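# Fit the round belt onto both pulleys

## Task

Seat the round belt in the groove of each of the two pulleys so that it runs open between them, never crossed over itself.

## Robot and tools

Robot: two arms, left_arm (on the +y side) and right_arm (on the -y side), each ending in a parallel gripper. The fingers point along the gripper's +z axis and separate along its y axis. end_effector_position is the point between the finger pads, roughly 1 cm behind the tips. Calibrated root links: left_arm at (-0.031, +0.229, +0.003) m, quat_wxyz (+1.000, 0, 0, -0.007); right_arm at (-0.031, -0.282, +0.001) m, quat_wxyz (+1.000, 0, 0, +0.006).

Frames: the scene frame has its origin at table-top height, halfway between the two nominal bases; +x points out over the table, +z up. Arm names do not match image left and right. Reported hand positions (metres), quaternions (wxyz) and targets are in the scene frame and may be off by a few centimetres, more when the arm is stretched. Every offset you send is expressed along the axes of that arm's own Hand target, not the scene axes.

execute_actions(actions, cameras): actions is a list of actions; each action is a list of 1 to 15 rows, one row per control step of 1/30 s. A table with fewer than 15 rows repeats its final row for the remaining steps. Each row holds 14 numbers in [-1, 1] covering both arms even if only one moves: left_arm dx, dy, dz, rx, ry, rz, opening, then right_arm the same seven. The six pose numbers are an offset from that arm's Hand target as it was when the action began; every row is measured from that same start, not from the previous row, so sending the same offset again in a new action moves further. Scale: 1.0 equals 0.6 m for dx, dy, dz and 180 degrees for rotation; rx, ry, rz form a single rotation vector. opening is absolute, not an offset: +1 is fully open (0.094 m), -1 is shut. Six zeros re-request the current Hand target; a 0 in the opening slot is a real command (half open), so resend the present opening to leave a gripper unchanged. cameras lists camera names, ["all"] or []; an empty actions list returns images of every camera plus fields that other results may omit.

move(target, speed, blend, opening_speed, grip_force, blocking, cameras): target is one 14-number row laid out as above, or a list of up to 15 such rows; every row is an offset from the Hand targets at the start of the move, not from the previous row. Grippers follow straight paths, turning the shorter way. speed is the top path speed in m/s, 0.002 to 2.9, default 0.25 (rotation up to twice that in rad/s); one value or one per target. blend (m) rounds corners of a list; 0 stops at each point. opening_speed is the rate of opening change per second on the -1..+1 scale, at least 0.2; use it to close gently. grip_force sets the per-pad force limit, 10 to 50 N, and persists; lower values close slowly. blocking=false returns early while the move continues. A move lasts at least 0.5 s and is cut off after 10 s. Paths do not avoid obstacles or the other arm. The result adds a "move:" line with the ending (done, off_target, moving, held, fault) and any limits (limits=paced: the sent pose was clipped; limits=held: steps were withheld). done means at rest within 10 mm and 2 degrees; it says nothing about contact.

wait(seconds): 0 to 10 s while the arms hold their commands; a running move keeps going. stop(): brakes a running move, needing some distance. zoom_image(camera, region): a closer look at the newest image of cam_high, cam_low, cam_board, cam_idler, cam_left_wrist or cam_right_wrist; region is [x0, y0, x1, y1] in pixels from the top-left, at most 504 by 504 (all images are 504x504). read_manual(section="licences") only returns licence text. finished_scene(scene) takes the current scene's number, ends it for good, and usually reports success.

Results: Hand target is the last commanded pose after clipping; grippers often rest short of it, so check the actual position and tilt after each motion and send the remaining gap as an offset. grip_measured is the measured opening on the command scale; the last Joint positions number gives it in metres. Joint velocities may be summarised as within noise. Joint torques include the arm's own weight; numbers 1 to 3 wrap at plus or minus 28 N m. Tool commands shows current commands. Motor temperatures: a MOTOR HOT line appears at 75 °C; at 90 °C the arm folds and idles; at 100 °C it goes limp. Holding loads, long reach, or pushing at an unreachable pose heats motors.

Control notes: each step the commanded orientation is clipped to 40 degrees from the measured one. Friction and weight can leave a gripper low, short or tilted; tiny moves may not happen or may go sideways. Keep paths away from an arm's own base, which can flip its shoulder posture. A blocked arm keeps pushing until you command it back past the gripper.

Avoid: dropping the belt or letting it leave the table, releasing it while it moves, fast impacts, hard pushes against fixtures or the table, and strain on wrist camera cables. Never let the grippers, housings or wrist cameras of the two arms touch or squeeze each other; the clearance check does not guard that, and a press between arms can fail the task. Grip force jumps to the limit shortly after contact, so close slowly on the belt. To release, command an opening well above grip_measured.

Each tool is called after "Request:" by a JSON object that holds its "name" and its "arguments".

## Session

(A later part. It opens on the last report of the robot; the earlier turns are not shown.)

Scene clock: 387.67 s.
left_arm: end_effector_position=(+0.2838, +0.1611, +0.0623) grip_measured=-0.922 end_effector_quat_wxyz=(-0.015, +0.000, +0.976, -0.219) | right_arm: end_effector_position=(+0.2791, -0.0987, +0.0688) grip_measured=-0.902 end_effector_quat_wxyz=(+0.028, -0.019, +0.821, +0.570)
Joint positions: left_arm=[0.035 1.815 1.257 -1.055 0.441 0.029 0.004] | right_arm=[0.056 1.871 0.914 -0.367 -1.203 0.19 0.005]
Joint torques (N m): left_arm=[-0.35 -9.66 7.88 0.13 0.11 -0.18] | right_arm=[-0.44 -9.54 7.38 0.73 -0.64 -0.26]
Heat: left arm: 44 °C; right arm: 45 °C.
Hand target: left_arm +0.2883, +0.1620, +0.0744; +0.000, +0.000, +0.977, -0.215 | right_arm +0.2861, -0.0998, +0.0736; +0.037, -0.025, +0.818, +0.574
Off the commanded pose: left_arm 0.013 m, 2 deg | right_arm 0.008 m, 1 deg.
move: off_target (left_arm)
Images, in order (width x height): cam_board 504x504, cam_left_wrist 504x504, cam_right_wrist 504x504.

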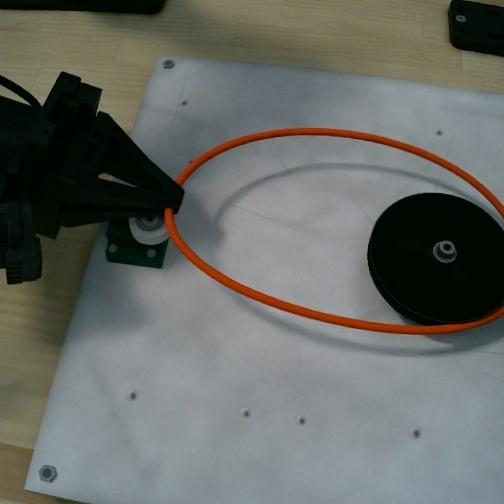

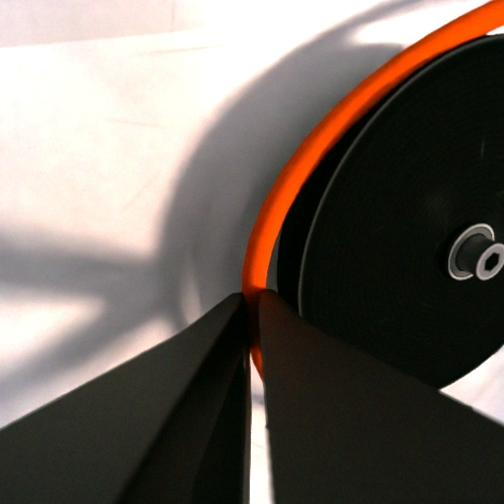

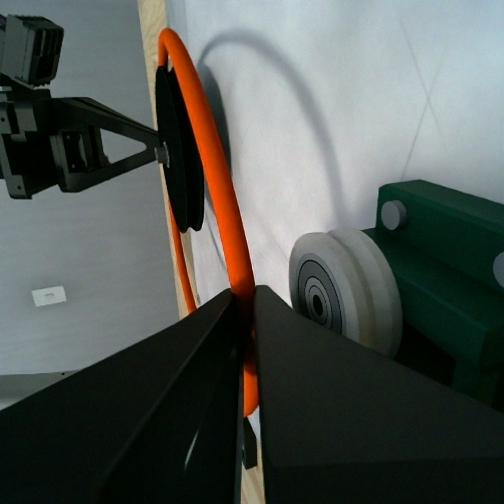

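Request:
{"name": "move", "arguments": {"target": [[0.003,0.013,0.02,0,-0.045,0.021,-0.96,0,0.013,0.017,0,-0.009,-0.026,-0.96],[0.003,0.013,0.02,0,-0.045,0.021,-0.96,0,-0.003,-0.022,0,-0.009,-0.026,-0.96]], "speed": 0.06, "cameras": ["cam_left_wrist","cam_board","cam_right_wrist"]}}

Request:
{"name": "zoom_image", "arguments": {"camera": "cam_board", "region": [344, 160, 504, 360]}}

Request:
{"name": "zoom_image", "arguments": {"camera": "cam_right_wrist", "region": [120, 20, 320, 320]}}

Request:
{"name": "zoom_image", "arguments": {"camera": "cam_left_wrist", "region": [200, 30, 440, 330]}}

Scene clock: 408.07 s.
left_arm: end_effector_position=(+0.2861, +0.1596, +0.0547) grip_measured=-0.922 end_effector_quat_wxyz=(+0.064, +0.018, +0.973, -0.222) | right_arm: end_effector_position=(+0.2775, -0.1094, +0.0688) grip_measured=-0.902 end_effector_quat_wxyz=(+0.057, -0.045, +0.818, +0.570)
Joint positions: left_arm=[0.035 1.701 1.078 -0.828 0.452 0.029 0.004] | right_arm=[0.021 1.864 0.903 -0.4 -1.212 0.068 0.005]
Joint torques (N m): left_arm=[0.5 -9.11 5.52 0.6 0.05 -0.06] | right_arm=[-1.06 -10.45 7.35 0.61 -0.64 -0.2]
Heat: left arm: 50 °C; right arm: 44 °C.
Hand target: left_arm +0.2865, +0.1640, +0.0603; +0.076, +0.017, +0.974, -0.215 | right_arm +0.2857, -0.1128, +0.0763; +0.072, -0.051, +0.815, +0.572
Off the commanded pose: left_arm 0.007 m, 2 deg | right_arm 0.012 m, 2 deg.
move: off_target (right_arm)
Images, in order (width x height): cam_board 504x504, cam_left_wrist 504x504, cam_right_wrist 504x504.

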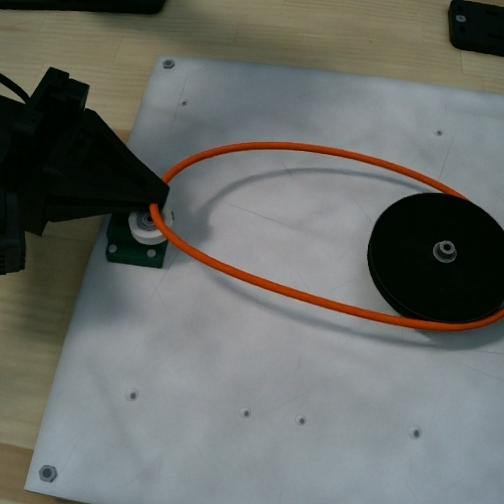

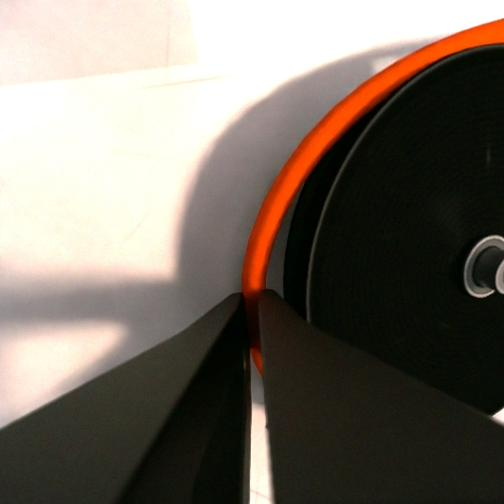

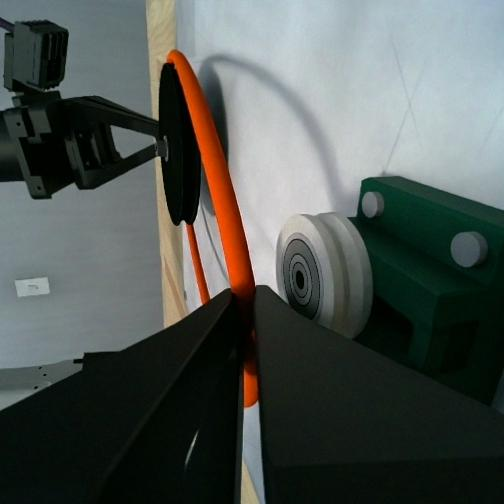

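Scaled by 2.520 from the camera's 504x504 image, which has a finer 720x720 frame.

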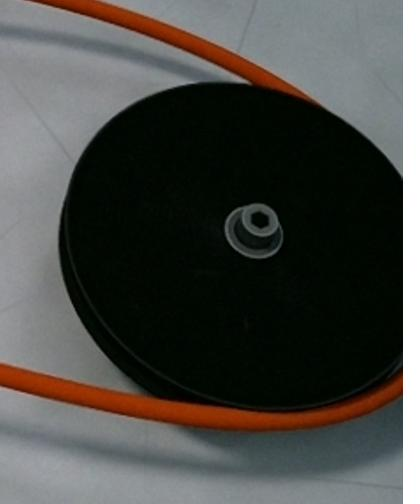

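Scaled by 1.680 from the camera's 504x504 image, which has a finer 720x720 frame.

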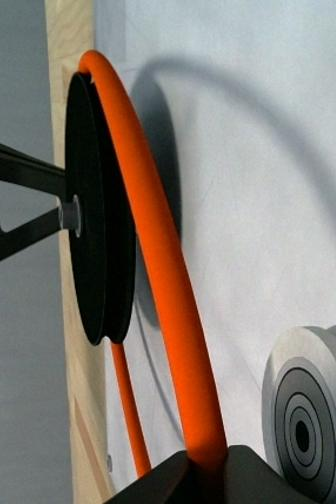

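Scaled by 1.680 from the camera's 504x504 image, which has a finer 720x720 frame.

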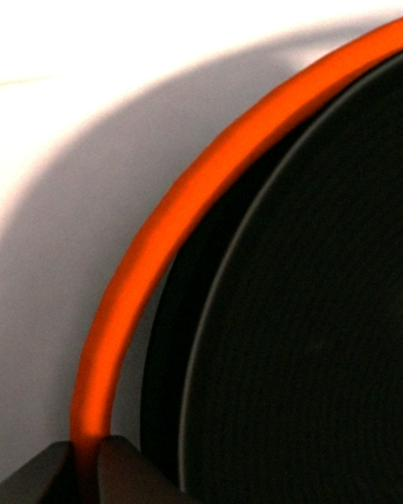

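Request:
{"name": "move", "arguments": {"target": [[0,0,0,0,0,0,-0.96,0,-0.005,-0.025,0,0,0,-0.96],[0,-0.005,-0.011,0,0,0,-0.96,0,-0.005,-0.025,0,0,0,-0.96]], "speed": 0.05, "cameras": ["cam_left_wrist","cam_board","cam_right_wrist","cam_low"]}}

Request:
{"name": "zoom_image", "arguments": {"camera": "cam_board", "region": [344, 160, 504, 360]}}

Request:
{"name": "zoom_image", "arguments": {"camera": "cam_right_wrist", "region": [120, 20, 320, 320]}}

Request:
{"name": "zoom_image", "arguments": {"camera": "cam_left_wrist", "region": [200, 30, 440, 330]}}

Request:
{"name": "zoom_image", "arguments": {"camera": "cam_low", "region": [370, 270, 450, 330]}}

Scene clock: 425.13 s.
left_arm: end_effector_position=(+0.2905, +0.1575, +0.0601) grip_measured=-0.922 end_effector_quat_wxyz=(+0.078, +0.021, +0.970, -0.228) | right_arm: end_effector_position=(+0.2764, -0.1213, +0.0747) grip_measured=-0.902 end_effector_quat_wxyz=(+0.060, -0.052, +0.816, +0.572)
Joint positions: left_arm=[0.035 1.688 1.078 -0.811 0.465 0.029 0.004] | right_arm=[-0.02 1.875 0.95 -0.56 -1.225 -0.076 0.005]
Joint torques (N m): left_arm=[0.53 -9.05 6.9 0.24 -0.08 -0.08] | right_arm=[-1.7 -9.54 7.23 0.41 -0.61 -0.22]
Heat: left arm: 50 °C; right arm: 45 °C.
Hand target: left_arm +0.2854, +0.1640, +0.0674; +0.076, +0.017, +0.974, -0.215 | right_arm +0.2853, -0.1279, +0.0785; +0.072, -0.051, +0.815, +0.572
Off the commanded pose: left_arm 0.011 m, 2 deg | right_arm 0.012 m, 1 deg.
move: off_target (left_arm, right_arm)
Images, in order (width x height): cam_low 504x504, cam_board 504x504, cam_left_wrist 504x504, cam_right_wrist 504x504.

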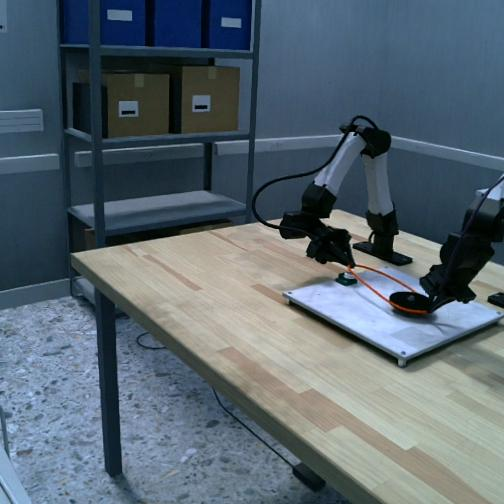

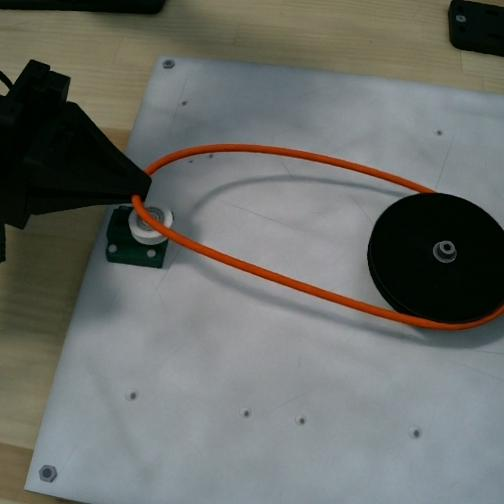

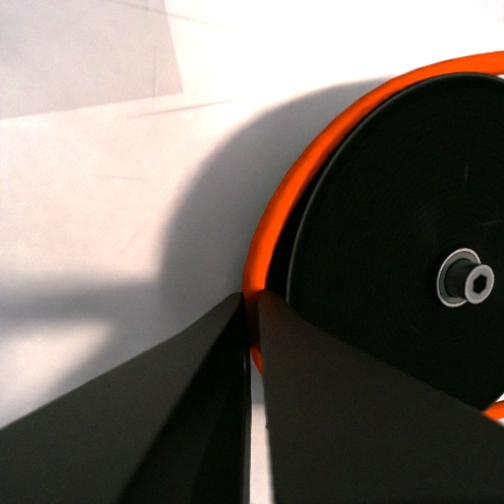

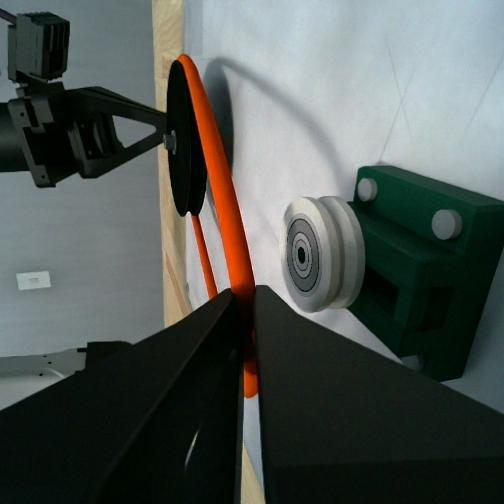

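Scaled by 2.520 from the camera's 504x504 image, which has a finer 720x720 frame.

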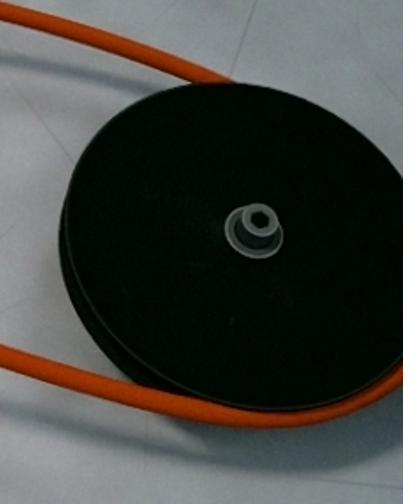

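Scaled by 1.680 from the camera's 504x504 image, which has a finer 720x720 frame.

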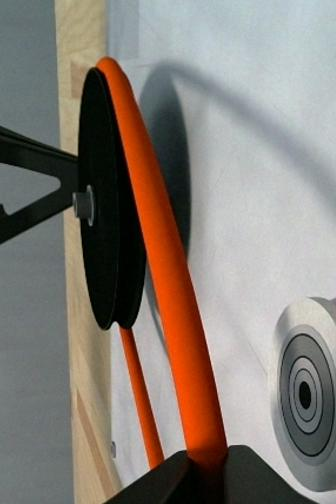

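Scaled by 1.680 from the camera's 504x504 image, which has a finer 720x720 frame.

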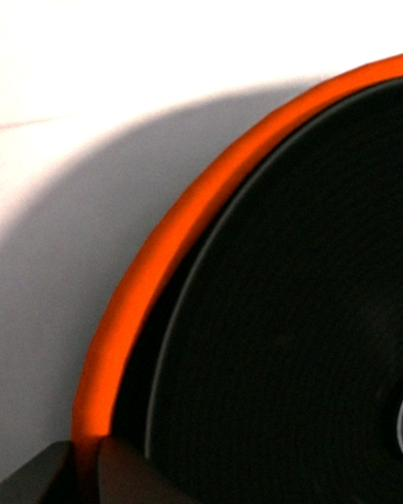

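Scaled by 6.300 from the camera's 504x504 image, which has a finer 720x720 frame.

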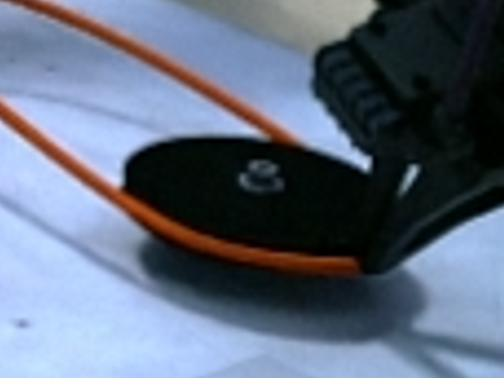

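Request:
{"name": "move", "arguments": {"target": [[0,0,0,0,0,0,-0.84,0,0,0,0,0,0,-0.96],[0,0,-0.13,0,0,0,-0.84,0,0,0,0,0,0,-0.96]], "speed": 0.06, "opening_speed": 0.5, "cameras": ["cam_low","cam_left_wrist","cam_board","cam_right_wrist","cam_idler"]}}

Request:
{"name": "zoom_image", "arguments": {"camera": "cam_left_wrist", "region": [240, 0, 504, 320]}}

Request:
{"name": "zoom_image", "arguments": {"camera": "cam_right_wrist", "region": [120, 20, 320, 320]}}

Request:
{"name": "zoom_image", "arguments": {"camera": "cam_low", "region": [370, 270, 450, 330]}}

Request:
{"name": "zoom_image", "arguments": {"camera": "cam_board", "region": [344, 160, 504, 360]}}

Scene clock: 441.87 s.
left_arm: end_effector_position=(+0.2719, +0.1953, +0.1245) grip_measured=-0.842 end_effector_quat_wxyz=(+0.058, +0.009, +0.974, -0.217) | right_arm: end_effector_position=(+0.2781, -0.1262, +0.0746) grip_measured=-0.902 end_effector_quat_wxyz=(+0.062, -0.044, +0.817, +0.572)
Joint positions: left_arm=[0.155 1.616 1.277 -1.177 0.451 0.146 0.007] | right_arm=[-0.036 1.875 0.95 -0.566 -1.225 -0.077 0.005]
Joint torques (N m): left_arm=[0.18 -8.34 8.51 0.34 0.19 0.03] | right_arm=[-0.34 -9.43 7.41 0.5 -0.6 -0.15]
Heat: left arm: 48 °C; right arm: 45 °C.
Hand target: left_arm +0.2743, +0.1968, +0.1373; +0.076, +0.017, +0.974, -0.215 | right_arm +0.2854, -0.1279, +0.0785; +0.072, -0.051, +0.815, +0.572
Off the commanded pose: left_arm 0.013 m, 2 deg | right_arm 0.008 m, 1 deg.
move: off_target (left_arm)
Images, in order (width x height): cam_low 504x504, cam_board 504x504, cam_idler 504x504, cam_left_wrist 504x504, cam_right_wrist 504x504.

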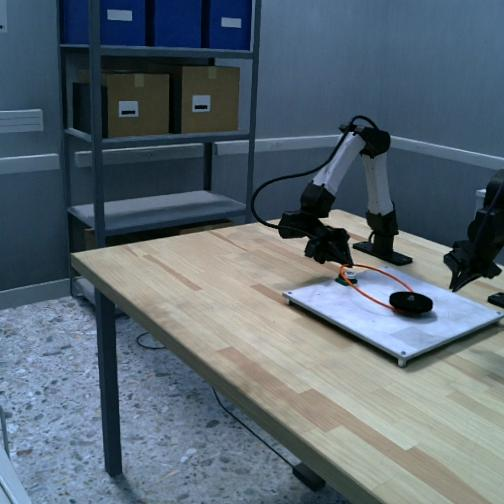

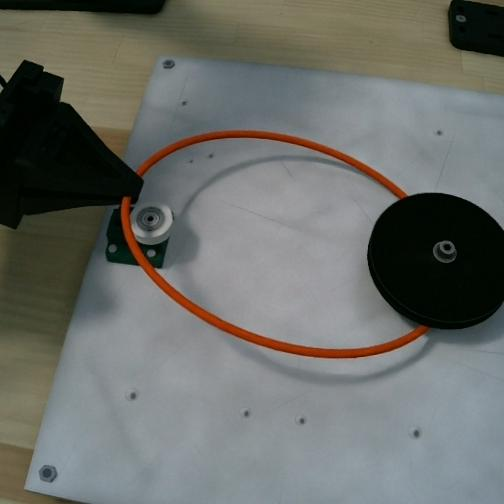

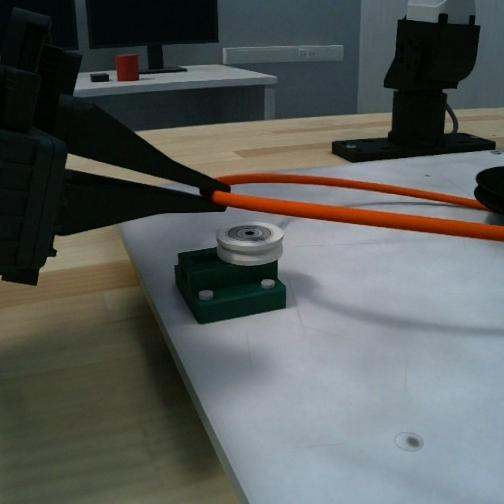

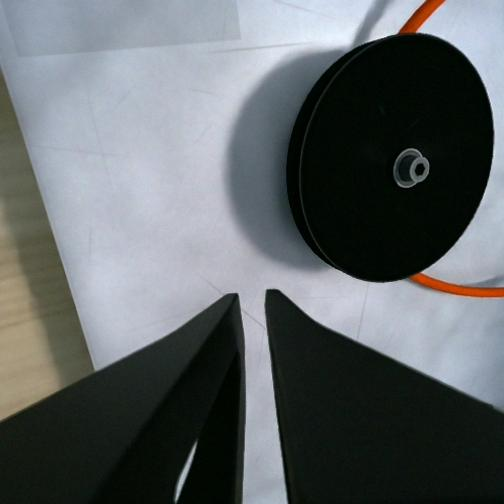

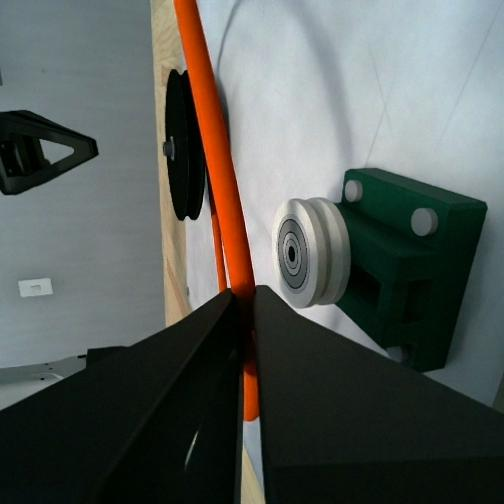

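Scaled by 1.575 from the camera's 504x504 image, which has a finer 720x720 frame.

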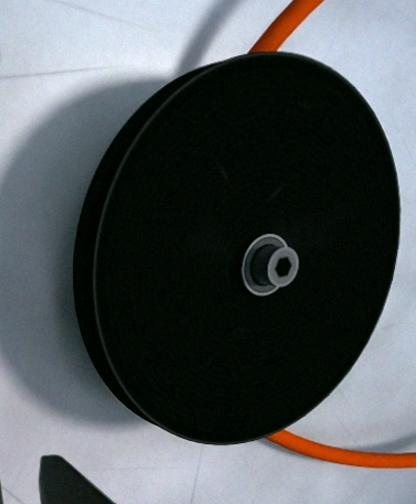

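Scaled by 1.680 from the camera's 504x504 image, which has a finer 720x720 frame.

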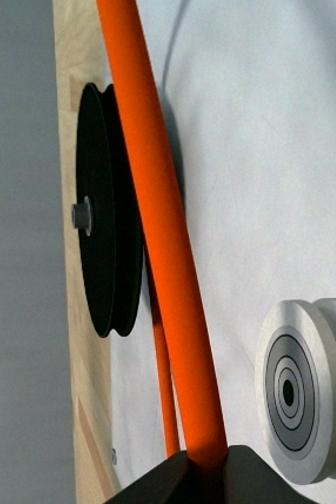

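Scaled by 6.300 from the camera's 504x504 image, which has a finer 720x720 frame.

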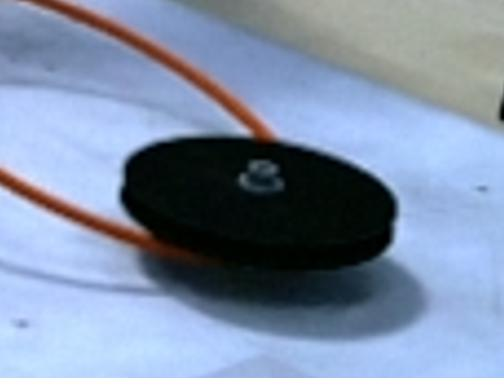

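Scaled by 2.520 from the camera's 504x504 image, which has a finer 720x720 frame.

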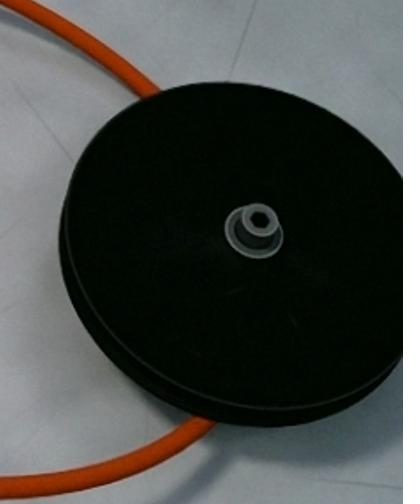

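Request:
{"name": "move", "arguments": {"target": [[0,0,-0.03,0,0,0,-0.5,0,0.03,0.08,0,0.01,0.026,-0.96],[0,0,-0.03,0,0.045,-0.021,-0.5,0,0.058,0.151,0,0.019,0.053,-0.96],[-0.028,0.04,0.09,0,0.045,-0.021,-0.5,0,0.058,0.151,0,0.019,0.053,-0.96],[-0.0155,0.0457,0.1748,0,0.045,-0.021,-0.5,0,0.058,0.151,0,0.019,0.053,-0.96]], "speed": 0.12, "blend": [0.02,0,0.01,0], "cameras": ["cam_left_wrist","cam_board"]}}

Scene clock: 462.00 s.
left_arm: end_effector_position=(+0.2924, +0.1766, +0.0451) grip_measured=-0.502 end_effector_quat_wxyz=(-0.012, -0.003, +0.974, -0.224) | right_arm: end_effector_position=(+0.2886, -0.0321, +0.0793) grip_measured=-0.902 end_effector_quat_wxyz=(+0.000, +0.002, +0.819, +0.574)
Joint positions: left_arm=[0.087 1.871 1.254 -1.013 0.45 0.079 0.023] | right_arm=[0.254 1.875 0.906 0.027 -1.135 0.678 0.005]
Joint torques (N m): left_arm=[-0.92 -6.39 4.46 0.8 0.01 -0.15] | right_arm=[0.59 -12.01 4.31 1.29 -0.43 -0.02]
Heat: left arm: 47 °C; right arm: 46 °C.
Hand target: left_arm +0.3002, +0.1775, +0.0334; +0.000, +0.000, +0.977, -0.215 | right_arm +0.2850, -0.0309, +0.0804; +0.000, +0.000, +0.818, +0.575
Off the commanded pose: left_arm 0.014 m, 2 deg | right_arm 0.004 m, 0 deg.
move: off_target (left_arm)
Images, in order (width x height): cam_board 504x504, cam_left_wrist 504x504.

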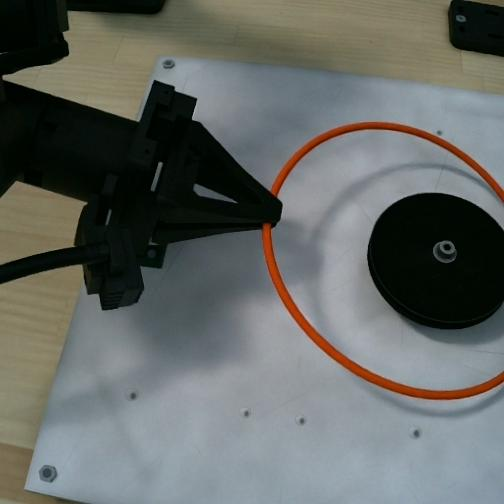

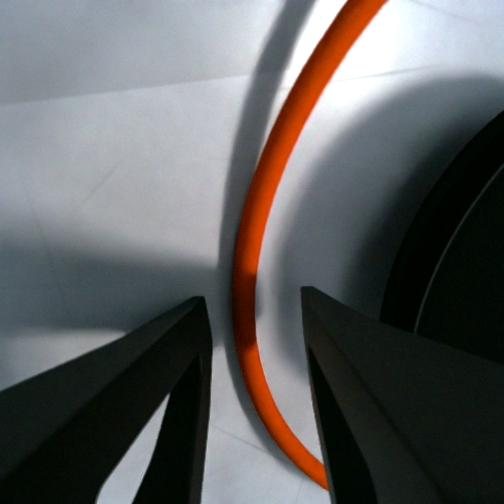

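Request:
{"name": "move", "arguments": {"target": [[0,0.004,0,0,0,0,-0.5,0,0,0,0,0,0,-0.96],[0,0.004,0,0,0,0,-0.96,0,0,0,0,0,0,-0.96],[0.023,-0.048,-0.0487,0,-0.045,0.021,-0.96,0,0,0,0,0,0,-0.96],[0.023,-0.048,-0.0487,0,-0.045,0.021,-0.96,0,-0.053,-0.105,0,-0.019,-0.053,-0.96]], "speed": 0.1, "opening_speed": 0.6, "cameras": ["cam_left_wrist","cam_board","cam_right_wrist"]}}

Request:
{"name": "zoom_image", "arguments": {"camera": "cam_board", "region": [344, 160, 504, 360]}}

Request:
{"name": "zoom_image", "arguments": {"camera": "cam_right_wrist", "region": [120, 20, 320, 320]}}

Scene clock: 477.50 s.
left_arm: end_effector_position=(+0.2828, +0.1631, +0.0667) grip_measured=-0.921 end_effector_quat_wxyz=(+0.059, +0.016, +0.974, -0.220) | right_arm: end_effector_position=(+0.2764, -0.0982, +0.0640) grip_measured=-0.902 end_effector_quat_wxyz=(+0.054, -0.042, +0.815, +0.575)
Joint positions: left_arm=[0.044 1.682 1.11 -0.894 0.447 0.037 0.004] | right_arm=[0.056 1.867 0.861 -0.263 -1.215 0.176 0.005]
Joint torques (N m): left_arm=[-0.53 -8.73 5.63 0.74 0.1 -0.18] | right_arm=[-0.64 -11.45 7.13 0.74 -0.53 -0.18]
Heat: left arm: 47 °C; right arm: 47 °C.
Hand target: left_arm +0.2864, +0.1638, +0.0721; +0.076, +0.017, +0.974, -0.215 | right_arm +0.2849, -0.1009, +0.0719; +0.072, -0.051, +0.815, +0.572
Off the commanded pose: left_arm 0.006 m, 2 deg | right_arm 0.012 m, 2 deg.
move: off_target (right_arm); target 2's new opening was sent with left_arm's hand 0.015 m and 2 deg from that target
Images, in order (width x height): cam_board 504x504, cam_left_wrist 504x504, cam_right_wrist 504x504.

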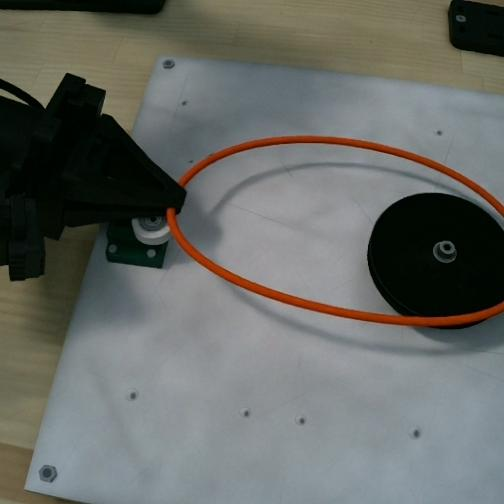

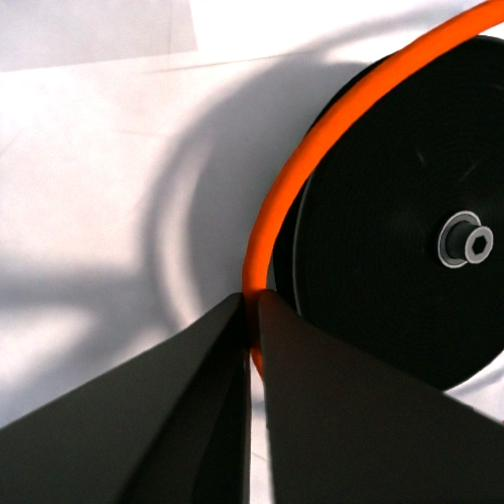

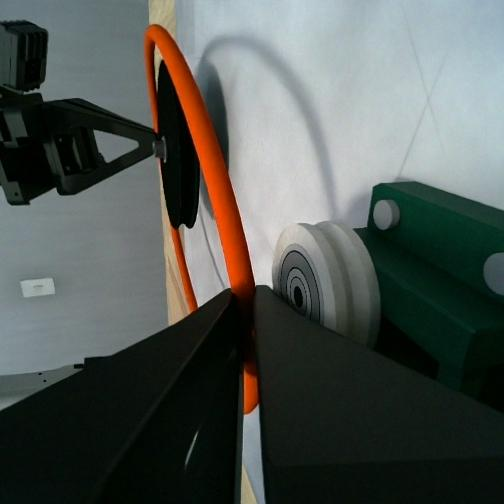

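Scaled by 2.520 from the camera's 504x504 image, which has a finer 720x720 frame.

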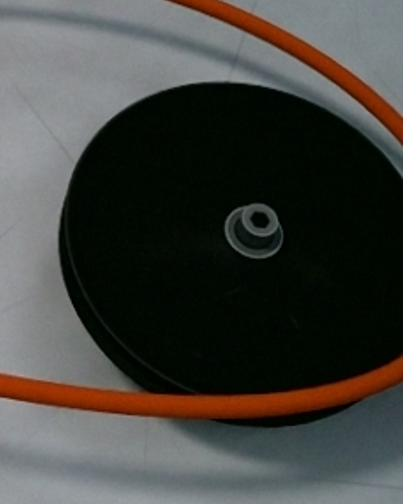

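Scaled by 1.680 from the camera's 504x504 image, which has a finer 720x720 frame.

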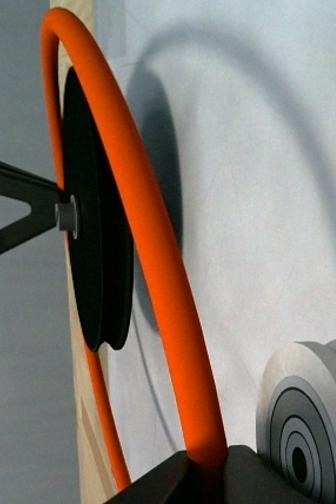

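Request:
{"name": "move", "arguments": {"target": [[0,0.0087,0.0187,0,0,0,-0.96,0,0.013,0.02,0,0,0,-0.96],[0,0.0087,0.0187,0,0,0,-0.96,0,-0.0025,-0.045,0,0,0,-0.96]], "speed": 0.06, "cameras": ["cam_left_wrist","cam_right_wrist"]}}

Request:
{"name": "zoom_image", "arguments": {"camera": "cam_right_wrist", "region": [120, 20, 320, 320]}}

Scene clock: 498.10 s.
left_arm: end_effector_position=(+0.2921, +0.1582, +0.0634) grip_measured=-0.921 end_effector_quat_wxyz=(+0.084, +0.025, +0.970, -0.228) | right_arm: end_effector_position=(+0.2755, -0.1205, +0.0765) grip_measured=-0.902 end_effector_quat_wxyz=(+0.061, -0.052, +0.815, +0.573)
Joint positions: left_arm=[0.038 1.682 1.083 -0.814 0.467 0.037 0.004] | right_arm=[-0.018 1.864 0.942 -0.549 -1.227 -0.065 0.005]
Joint torques (N m): left_arm=[0.17 -6.93 5.78 0.53 -0.09 -0.17] | right_arm=[-1.46 -9.47 7.25 0.45 -0.59 -0.21]
Motor temperatures (°C): left_arm=[25 48 38 25 25 23 29] | right_arm=[24 48 33 29 26 22 27]
Heat: left arm: 48 °C; right arm: 48 °C.
Hand target: left_arm +0.2883, +0.1637, +0.0598; +0.076, +0.017, +0.974, -0.215 | right_arm +0.2836, -0.1269, +0.0796; +0.072, -0.051, +0.815, +0.572
Off the commanded pose: left_arm 0.008 m, 2 deg | right_arm 0.011 m, 1 deg.
move: off_target (right_arm)
Images, in order (width x height): cam_left_wrist 504x504, cam_right_wrist 504x504.

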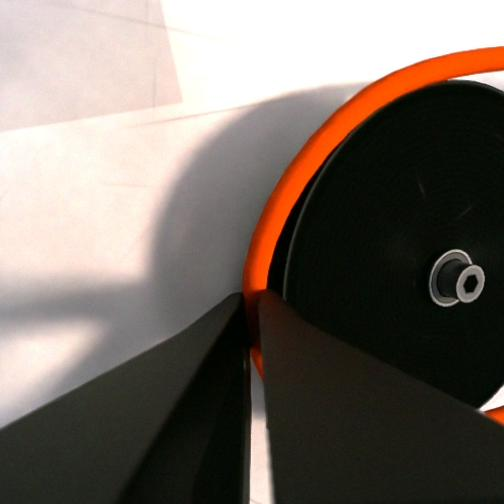

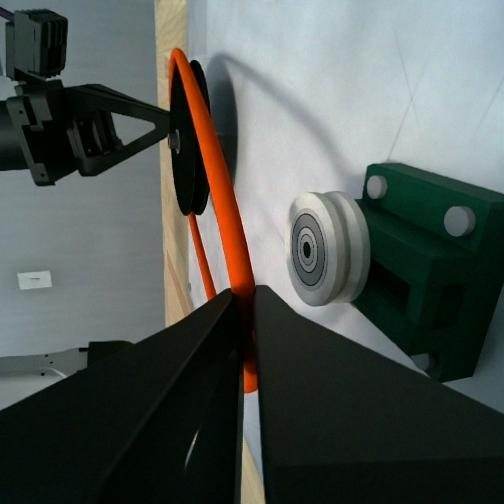

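Scaled by 1.680 from the camera's 504x504 image, which has a finer 720x720 frame.

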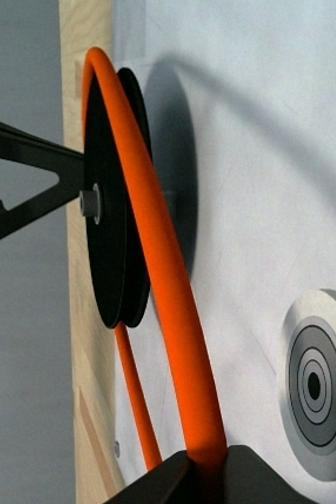

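Request:
{"name": "move", "arguments": {"target": [[0,0,0,0,0,0,-0.96,0,0.013,0.035,0,0,0,-0.96],[0,0.005,0.009,0,0,0,-0.96,0,0.013,0.035,0,0,0,-0.96],[0,0.005,0.009,0,0,0,-0.96,0,0,0,0,0,0,-0.96]], "speed": 0.06, "cameras": ["cam_left_wrist","cam_right_wrist"]}}

Request:
{"name": "zoom_image", "arguments": {"camera": "cam_right_wrist", "region": [120, 20, 320, 320]}}

Scene clock: 508.53 s.
left_arm: end_effector_position=(+0.2916, +0.1582, +0.0607) grip_measured=-0.921 end_effector_quat_wxyz=(+0.085, +0.026, +0.970, -0.228) | right_arm: end_effector_position=(+0.2755, -0.1215, +0.0761) grip_measured=-0.902 end_effector_quat_wxyz=(+0.061, -0.050, +0.816, +0.573)
Joint positions: left_arm=[0.038 1.682 1.071 -0.799 0.467 0.037 0.004] | right_arm=[-0.021 1.864 0.941 -0.552 -1.226 -0.066 0.005]
Joint torques (N m): left_arm=[0.34 -5.94 5.61 0.64 -0.1 -0.17] | right_arm=[-1.32 -9.42 7.5 0.51 -0.62 -0.17]
Heat: left arm: 47 °C; right arm: 47 °C.
Hand target: left_arm +0.2893, +0.1642, +0.0538; +0.076, +0.017, +0.974, -0.215 | right_arm +0.2836, -0.1268, +0.0796; +0.072, -0.051, +0.815, +0.572
Off the commanded pose: left_arm 0.010 m, 2 deg | right_arm 0.010 m, 1 deg.
move: done
Images, in order (width x height): cam_left_wrist 504x504, cam_right_wrist 504x504.

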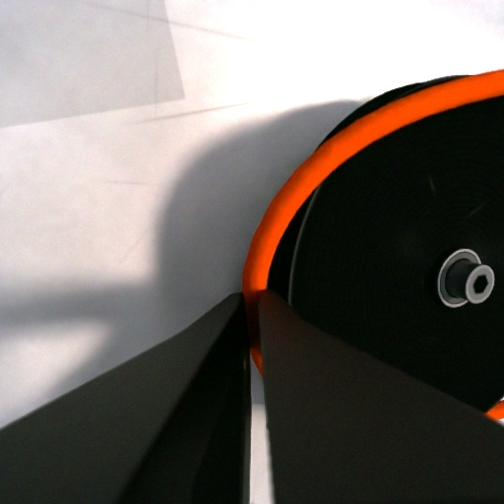

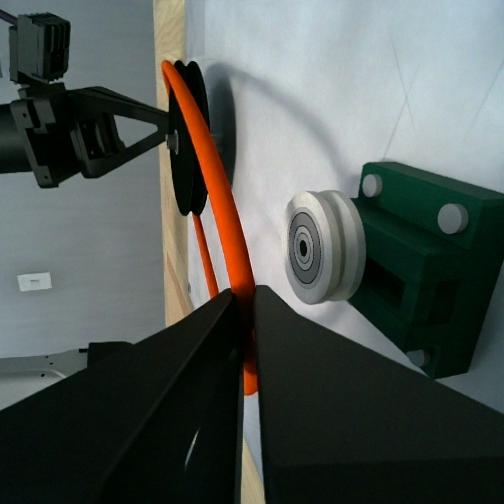

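Scaled by 1.680 from the camera's 504x504 image, which has a finer 720x720 frame.

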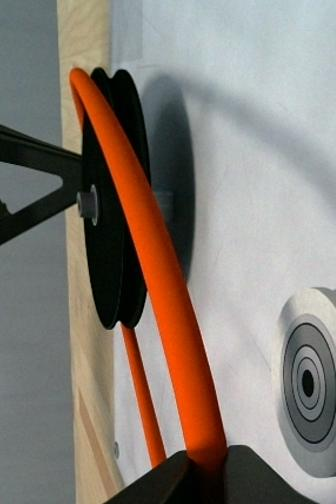

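Request:
{"name": "move", "arguments": {"target": [[0,0,0,0,0,0,-0.96,0,0.03,0.081,0,0,0,-0.96],[0.004,0.002,0.002,0,0.01,-0.005,-0.96,0,0.03,0.081,0,0,0,-0.96],[0.004,0.002,0.002,0,0.01,-0.005,-0.96,0,0.01,0.027,0,0,0,-0.96]], "speed": 0.07, "cameras": ["cam_left_wrist","cam_right_wrist"]}}

Request:
{"name": "zoom_image", "arguments": {"camera": "cam_right_wrist", "region": [120, 20, 320, 320]}}

Scene clock: 522.10 s.
left_arm: end_effector_position=(+0.2848, +0.1598, +0.0528) grip_measured=-0.921 end_effector_quat_wxyz=(+0.063, +0.020, +0.972, -0.223) | right_arm: end_effector_position=(+0.2756, -0.1067, +0.0718) grip_measured=-0.902 end_effector_quat_wxyz=(+0.058, -0.044, +0.819, +0.570)
Joint positions: left_arm=[0.038 1.703 1.071 -0.824 0.455 0.037 0.004] | right_arm=[0.03 1.844 0.889 -0.378 -1.209 0.099 0.005]
Joint torques (N m): left_arm=[0.53 -5.89 7.64 0.45 0.02 -0.14] | right_arm=[-0.99 -10.19 7.25 0.69 -0.67 -0.22]
Heat: left arm: 45 °C; right arm: 46 °C.
Hand target: left_arm +0.2872, +0.1648, +0.0518; +0.059, +0.013, +0.975, -0.215 | right_arm +0.2835, -0.1095, +0.0797; +0.072, -0.051, +0.815, +0.572
Off the commanded pose: left_arm 0.006 m, 1 deg | right_arm 0.012 m, 2 deg.
move: off_target (right_arm)
Images, in order (width x height): cam_left_wrist 504x504, cam_right_wrist 504x504.

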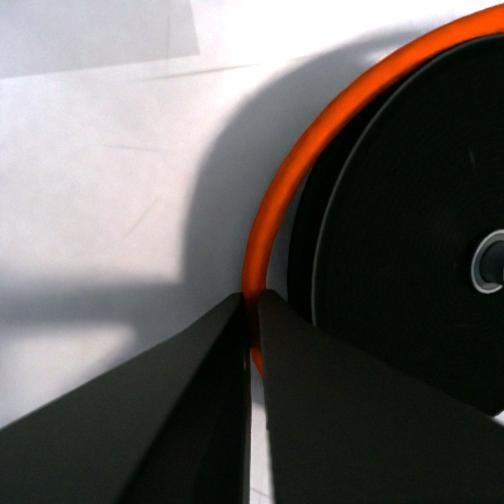

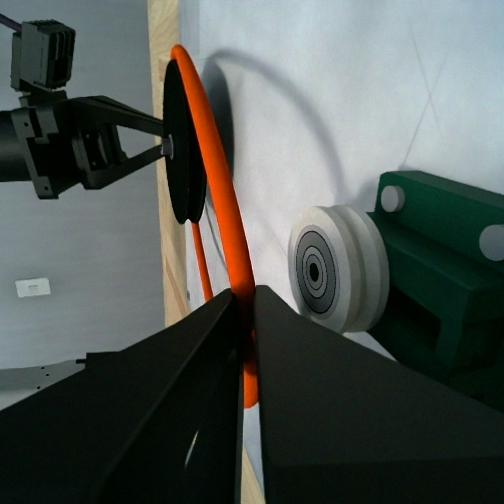

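Scaled by 1.680 from the camera's 504x504 image, which has a finer 720x720 frame.

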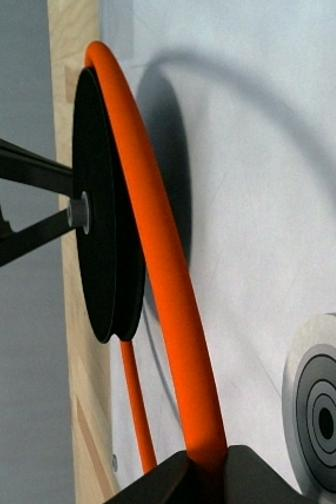

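Request:
{"name": "move", "arguments": {"target": [[0,0,0,0,0,0,-0.96,0,-0.01,-0.028,0,0,0,-0.96],[0,-0.0093,-0.02,0,0,0,-0.96,0,-0.01,-0.028,0,0,0,-0.96]], "speed": 0.05, "cameras": ["cam_left_wrist","cam_right_wrist"]}}

Request:
{"name": "zoom_image", "arguments": {"camera": "cam_right_wrist", "region": [120, 20, 320, 320]}}

Request:
{"name": "zoom_image", "arguments": {"camera": "cam_left_wrist", "region": [200, 30, 440, 330]}}

Scene clock: 536.60 s.
left_arm: end_effector_position=(+0.2896, +0.1576, +0.0601) grip_measured=-0.922 end_effector_quat_wxyz=(+0.069, +0.022, +0.970, -0.230) | right_arm: end_effector_position=(+0.2746, -0.1208, +0.0759) grip_measured=-0.902 end_effector_quat_wxyz=(+0.060, -0.052, +0.816, +0.572)
Joint positions: left_arm=[0.038 1.703 1.096 -0.838 0.47 0.037 0.004] | right_arm=[-0.019 1.865 0.943 -0.558 -1.224 -0.072 0.005]
Joint torques (N m): left_arm=[0.49 -7.92 7.88 0.14 -0.12 -0.15] | right_arm=[-1.54 -9.48 7.35 0.42 -0.57 -0.18]
Heat: left arm: 45 °C; right arm: 46 °C.
Hand target: left_arm +0.2855, +0.1648, +0.0649; +0.059, +0.013, +0.975, -0.215 | right_arm +0.2836, -0.1274, +0.0798; +0.072, -0.051, +0.815, +0.572
Off the commanded pose: left_arm 0.010 m, 2 deg | right_arm 0.012 m, 1 deg.
move: off_target (right_arm)
Images, in order (width x height): cam_left_wrist 504x504, cam_right_wrist 504x504.

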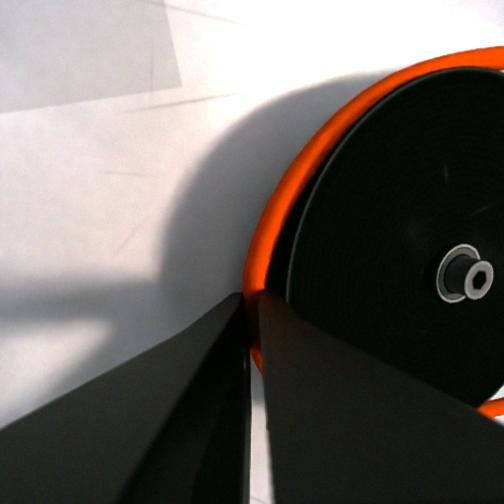

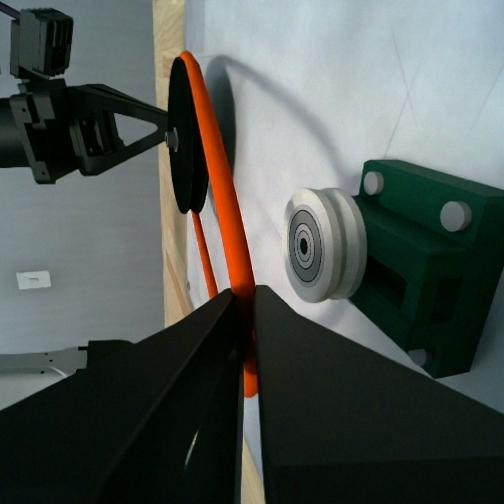

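Scaled by 1.680 from the camera's 504x504 image, which has a finer 720x720 frame.

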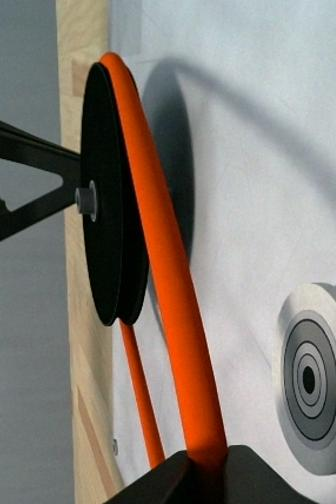

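Scaled by 1.680 from the camera's 504x504 image, which has a finer 720x720 frame.

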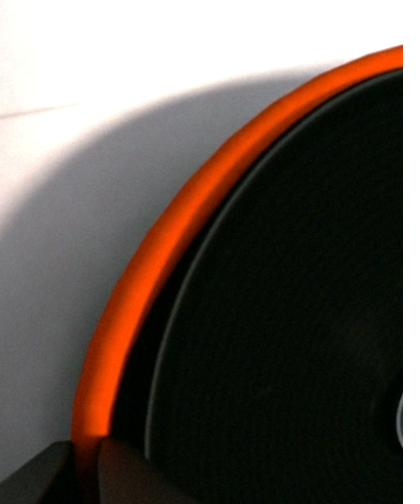

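Request:
{"name": "move", "arguments": {"target": [0,-0.006,-0.013,0,0,0,-0.96,0,0,0,0,0,0,-0.96], "speed": 0.04, "cameras": ["cam_left_wrist","cam_right_wrist","cam_low"]}}

Request:
{"name": "zoom_image", "arguments": {"camera": "cam_right_wrist", "region": [120, 20, 320, 320]}}

Request:
{"name": "zoom_image", "arguments": {"camera": "cam_left_wrist", "region": [200, 30, 440, 330]}}

Request:
{"name": "zoom_image", "arguments": {"camera": "cam_low", "region": [370, 270, 450, 330]}}

Scene clock: 544.00 s.
left_arm: end_effector_position=(+0.2890, +0.1579, +0.0637) grip_measured=-0.922 end_effector_quat_wxyz=(+0.064, +0.021, +0.971, -0.230) | right_arm: end_effector_position=(+0.2746, -0.1208, +0.0760) grip_measured=-0.902 end_effector_quat_wxyz=(+0.060, -0.052, +0.816, +0.572)
Joint positions: left_arm=[0.038 1.703 1.113 -0.864 0.468 0.037 0.004] | right_arm=[-0.019 1.865 0.943 -0.558 -1.225 -0.072 0.005]
Joint torques (N m): left_arm=[0.44 -9.06 8.16 0.06 -0.11 -0.15] | right_arm=[-1.77 -9.37 7.36 0.45 -0.57 -0.21]
Heat: left arm: 47 °C; right arm: 45 °C.
Hand target: left_arm +0.2846, +0.1647, +0.0735; +0.059, +0.013, +0.975, -0.215 | right_arm +0.2836, -0.1273, +0.0799; +0.072, -0.051, +0.815, +0.572
Off the commanded pose: left_arm 0.013 m, 2 deg | right_arm 0.012 m, 1 deg.
move: off_target (left_arm, right_arm)
Images, in order (width x height): cam_low 504x504, cam_left_wrist 504x504, cam_right_wrist 504x504.

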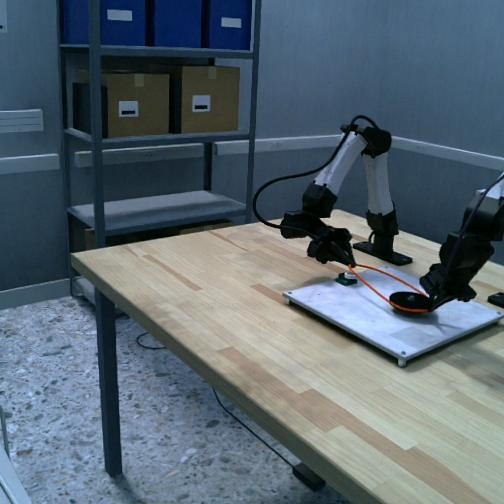

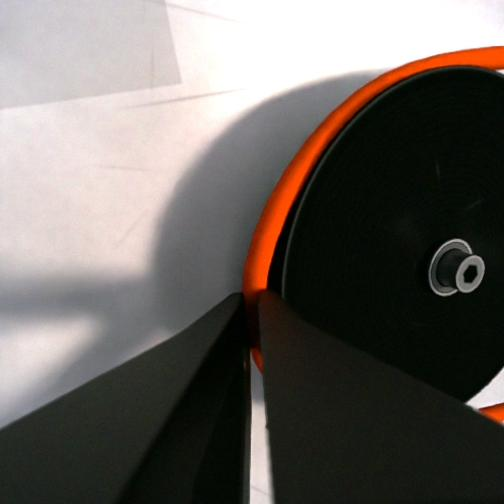

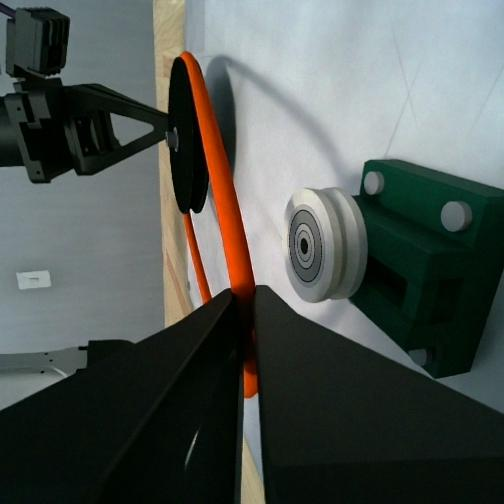

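Scaled by 1.680 from the camera's 504x504 image, which has a finer 720x720 frame.

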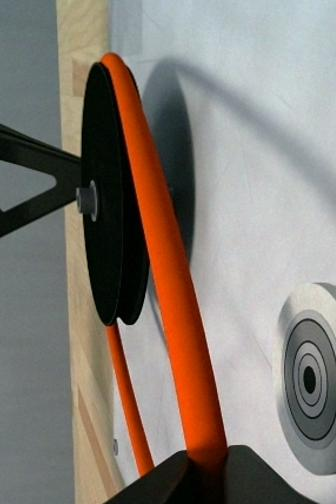

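Scaled by 1.680 from the camera's 504x504 image, which has a finer 720x720 frame.

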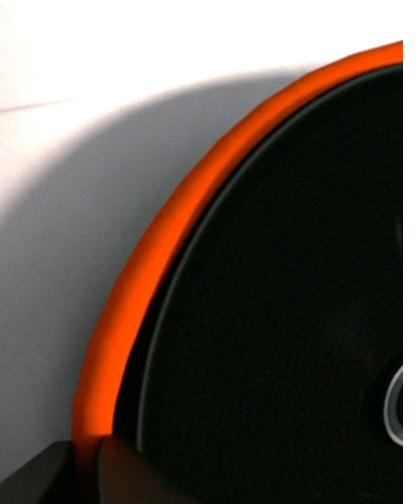

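Scaled by 6.300 from the camera's 504x504 image, which has a finer 720x720 frame.

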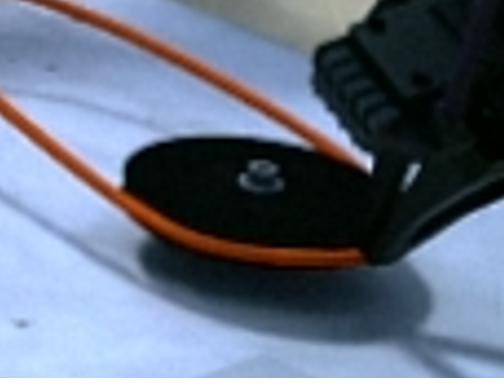

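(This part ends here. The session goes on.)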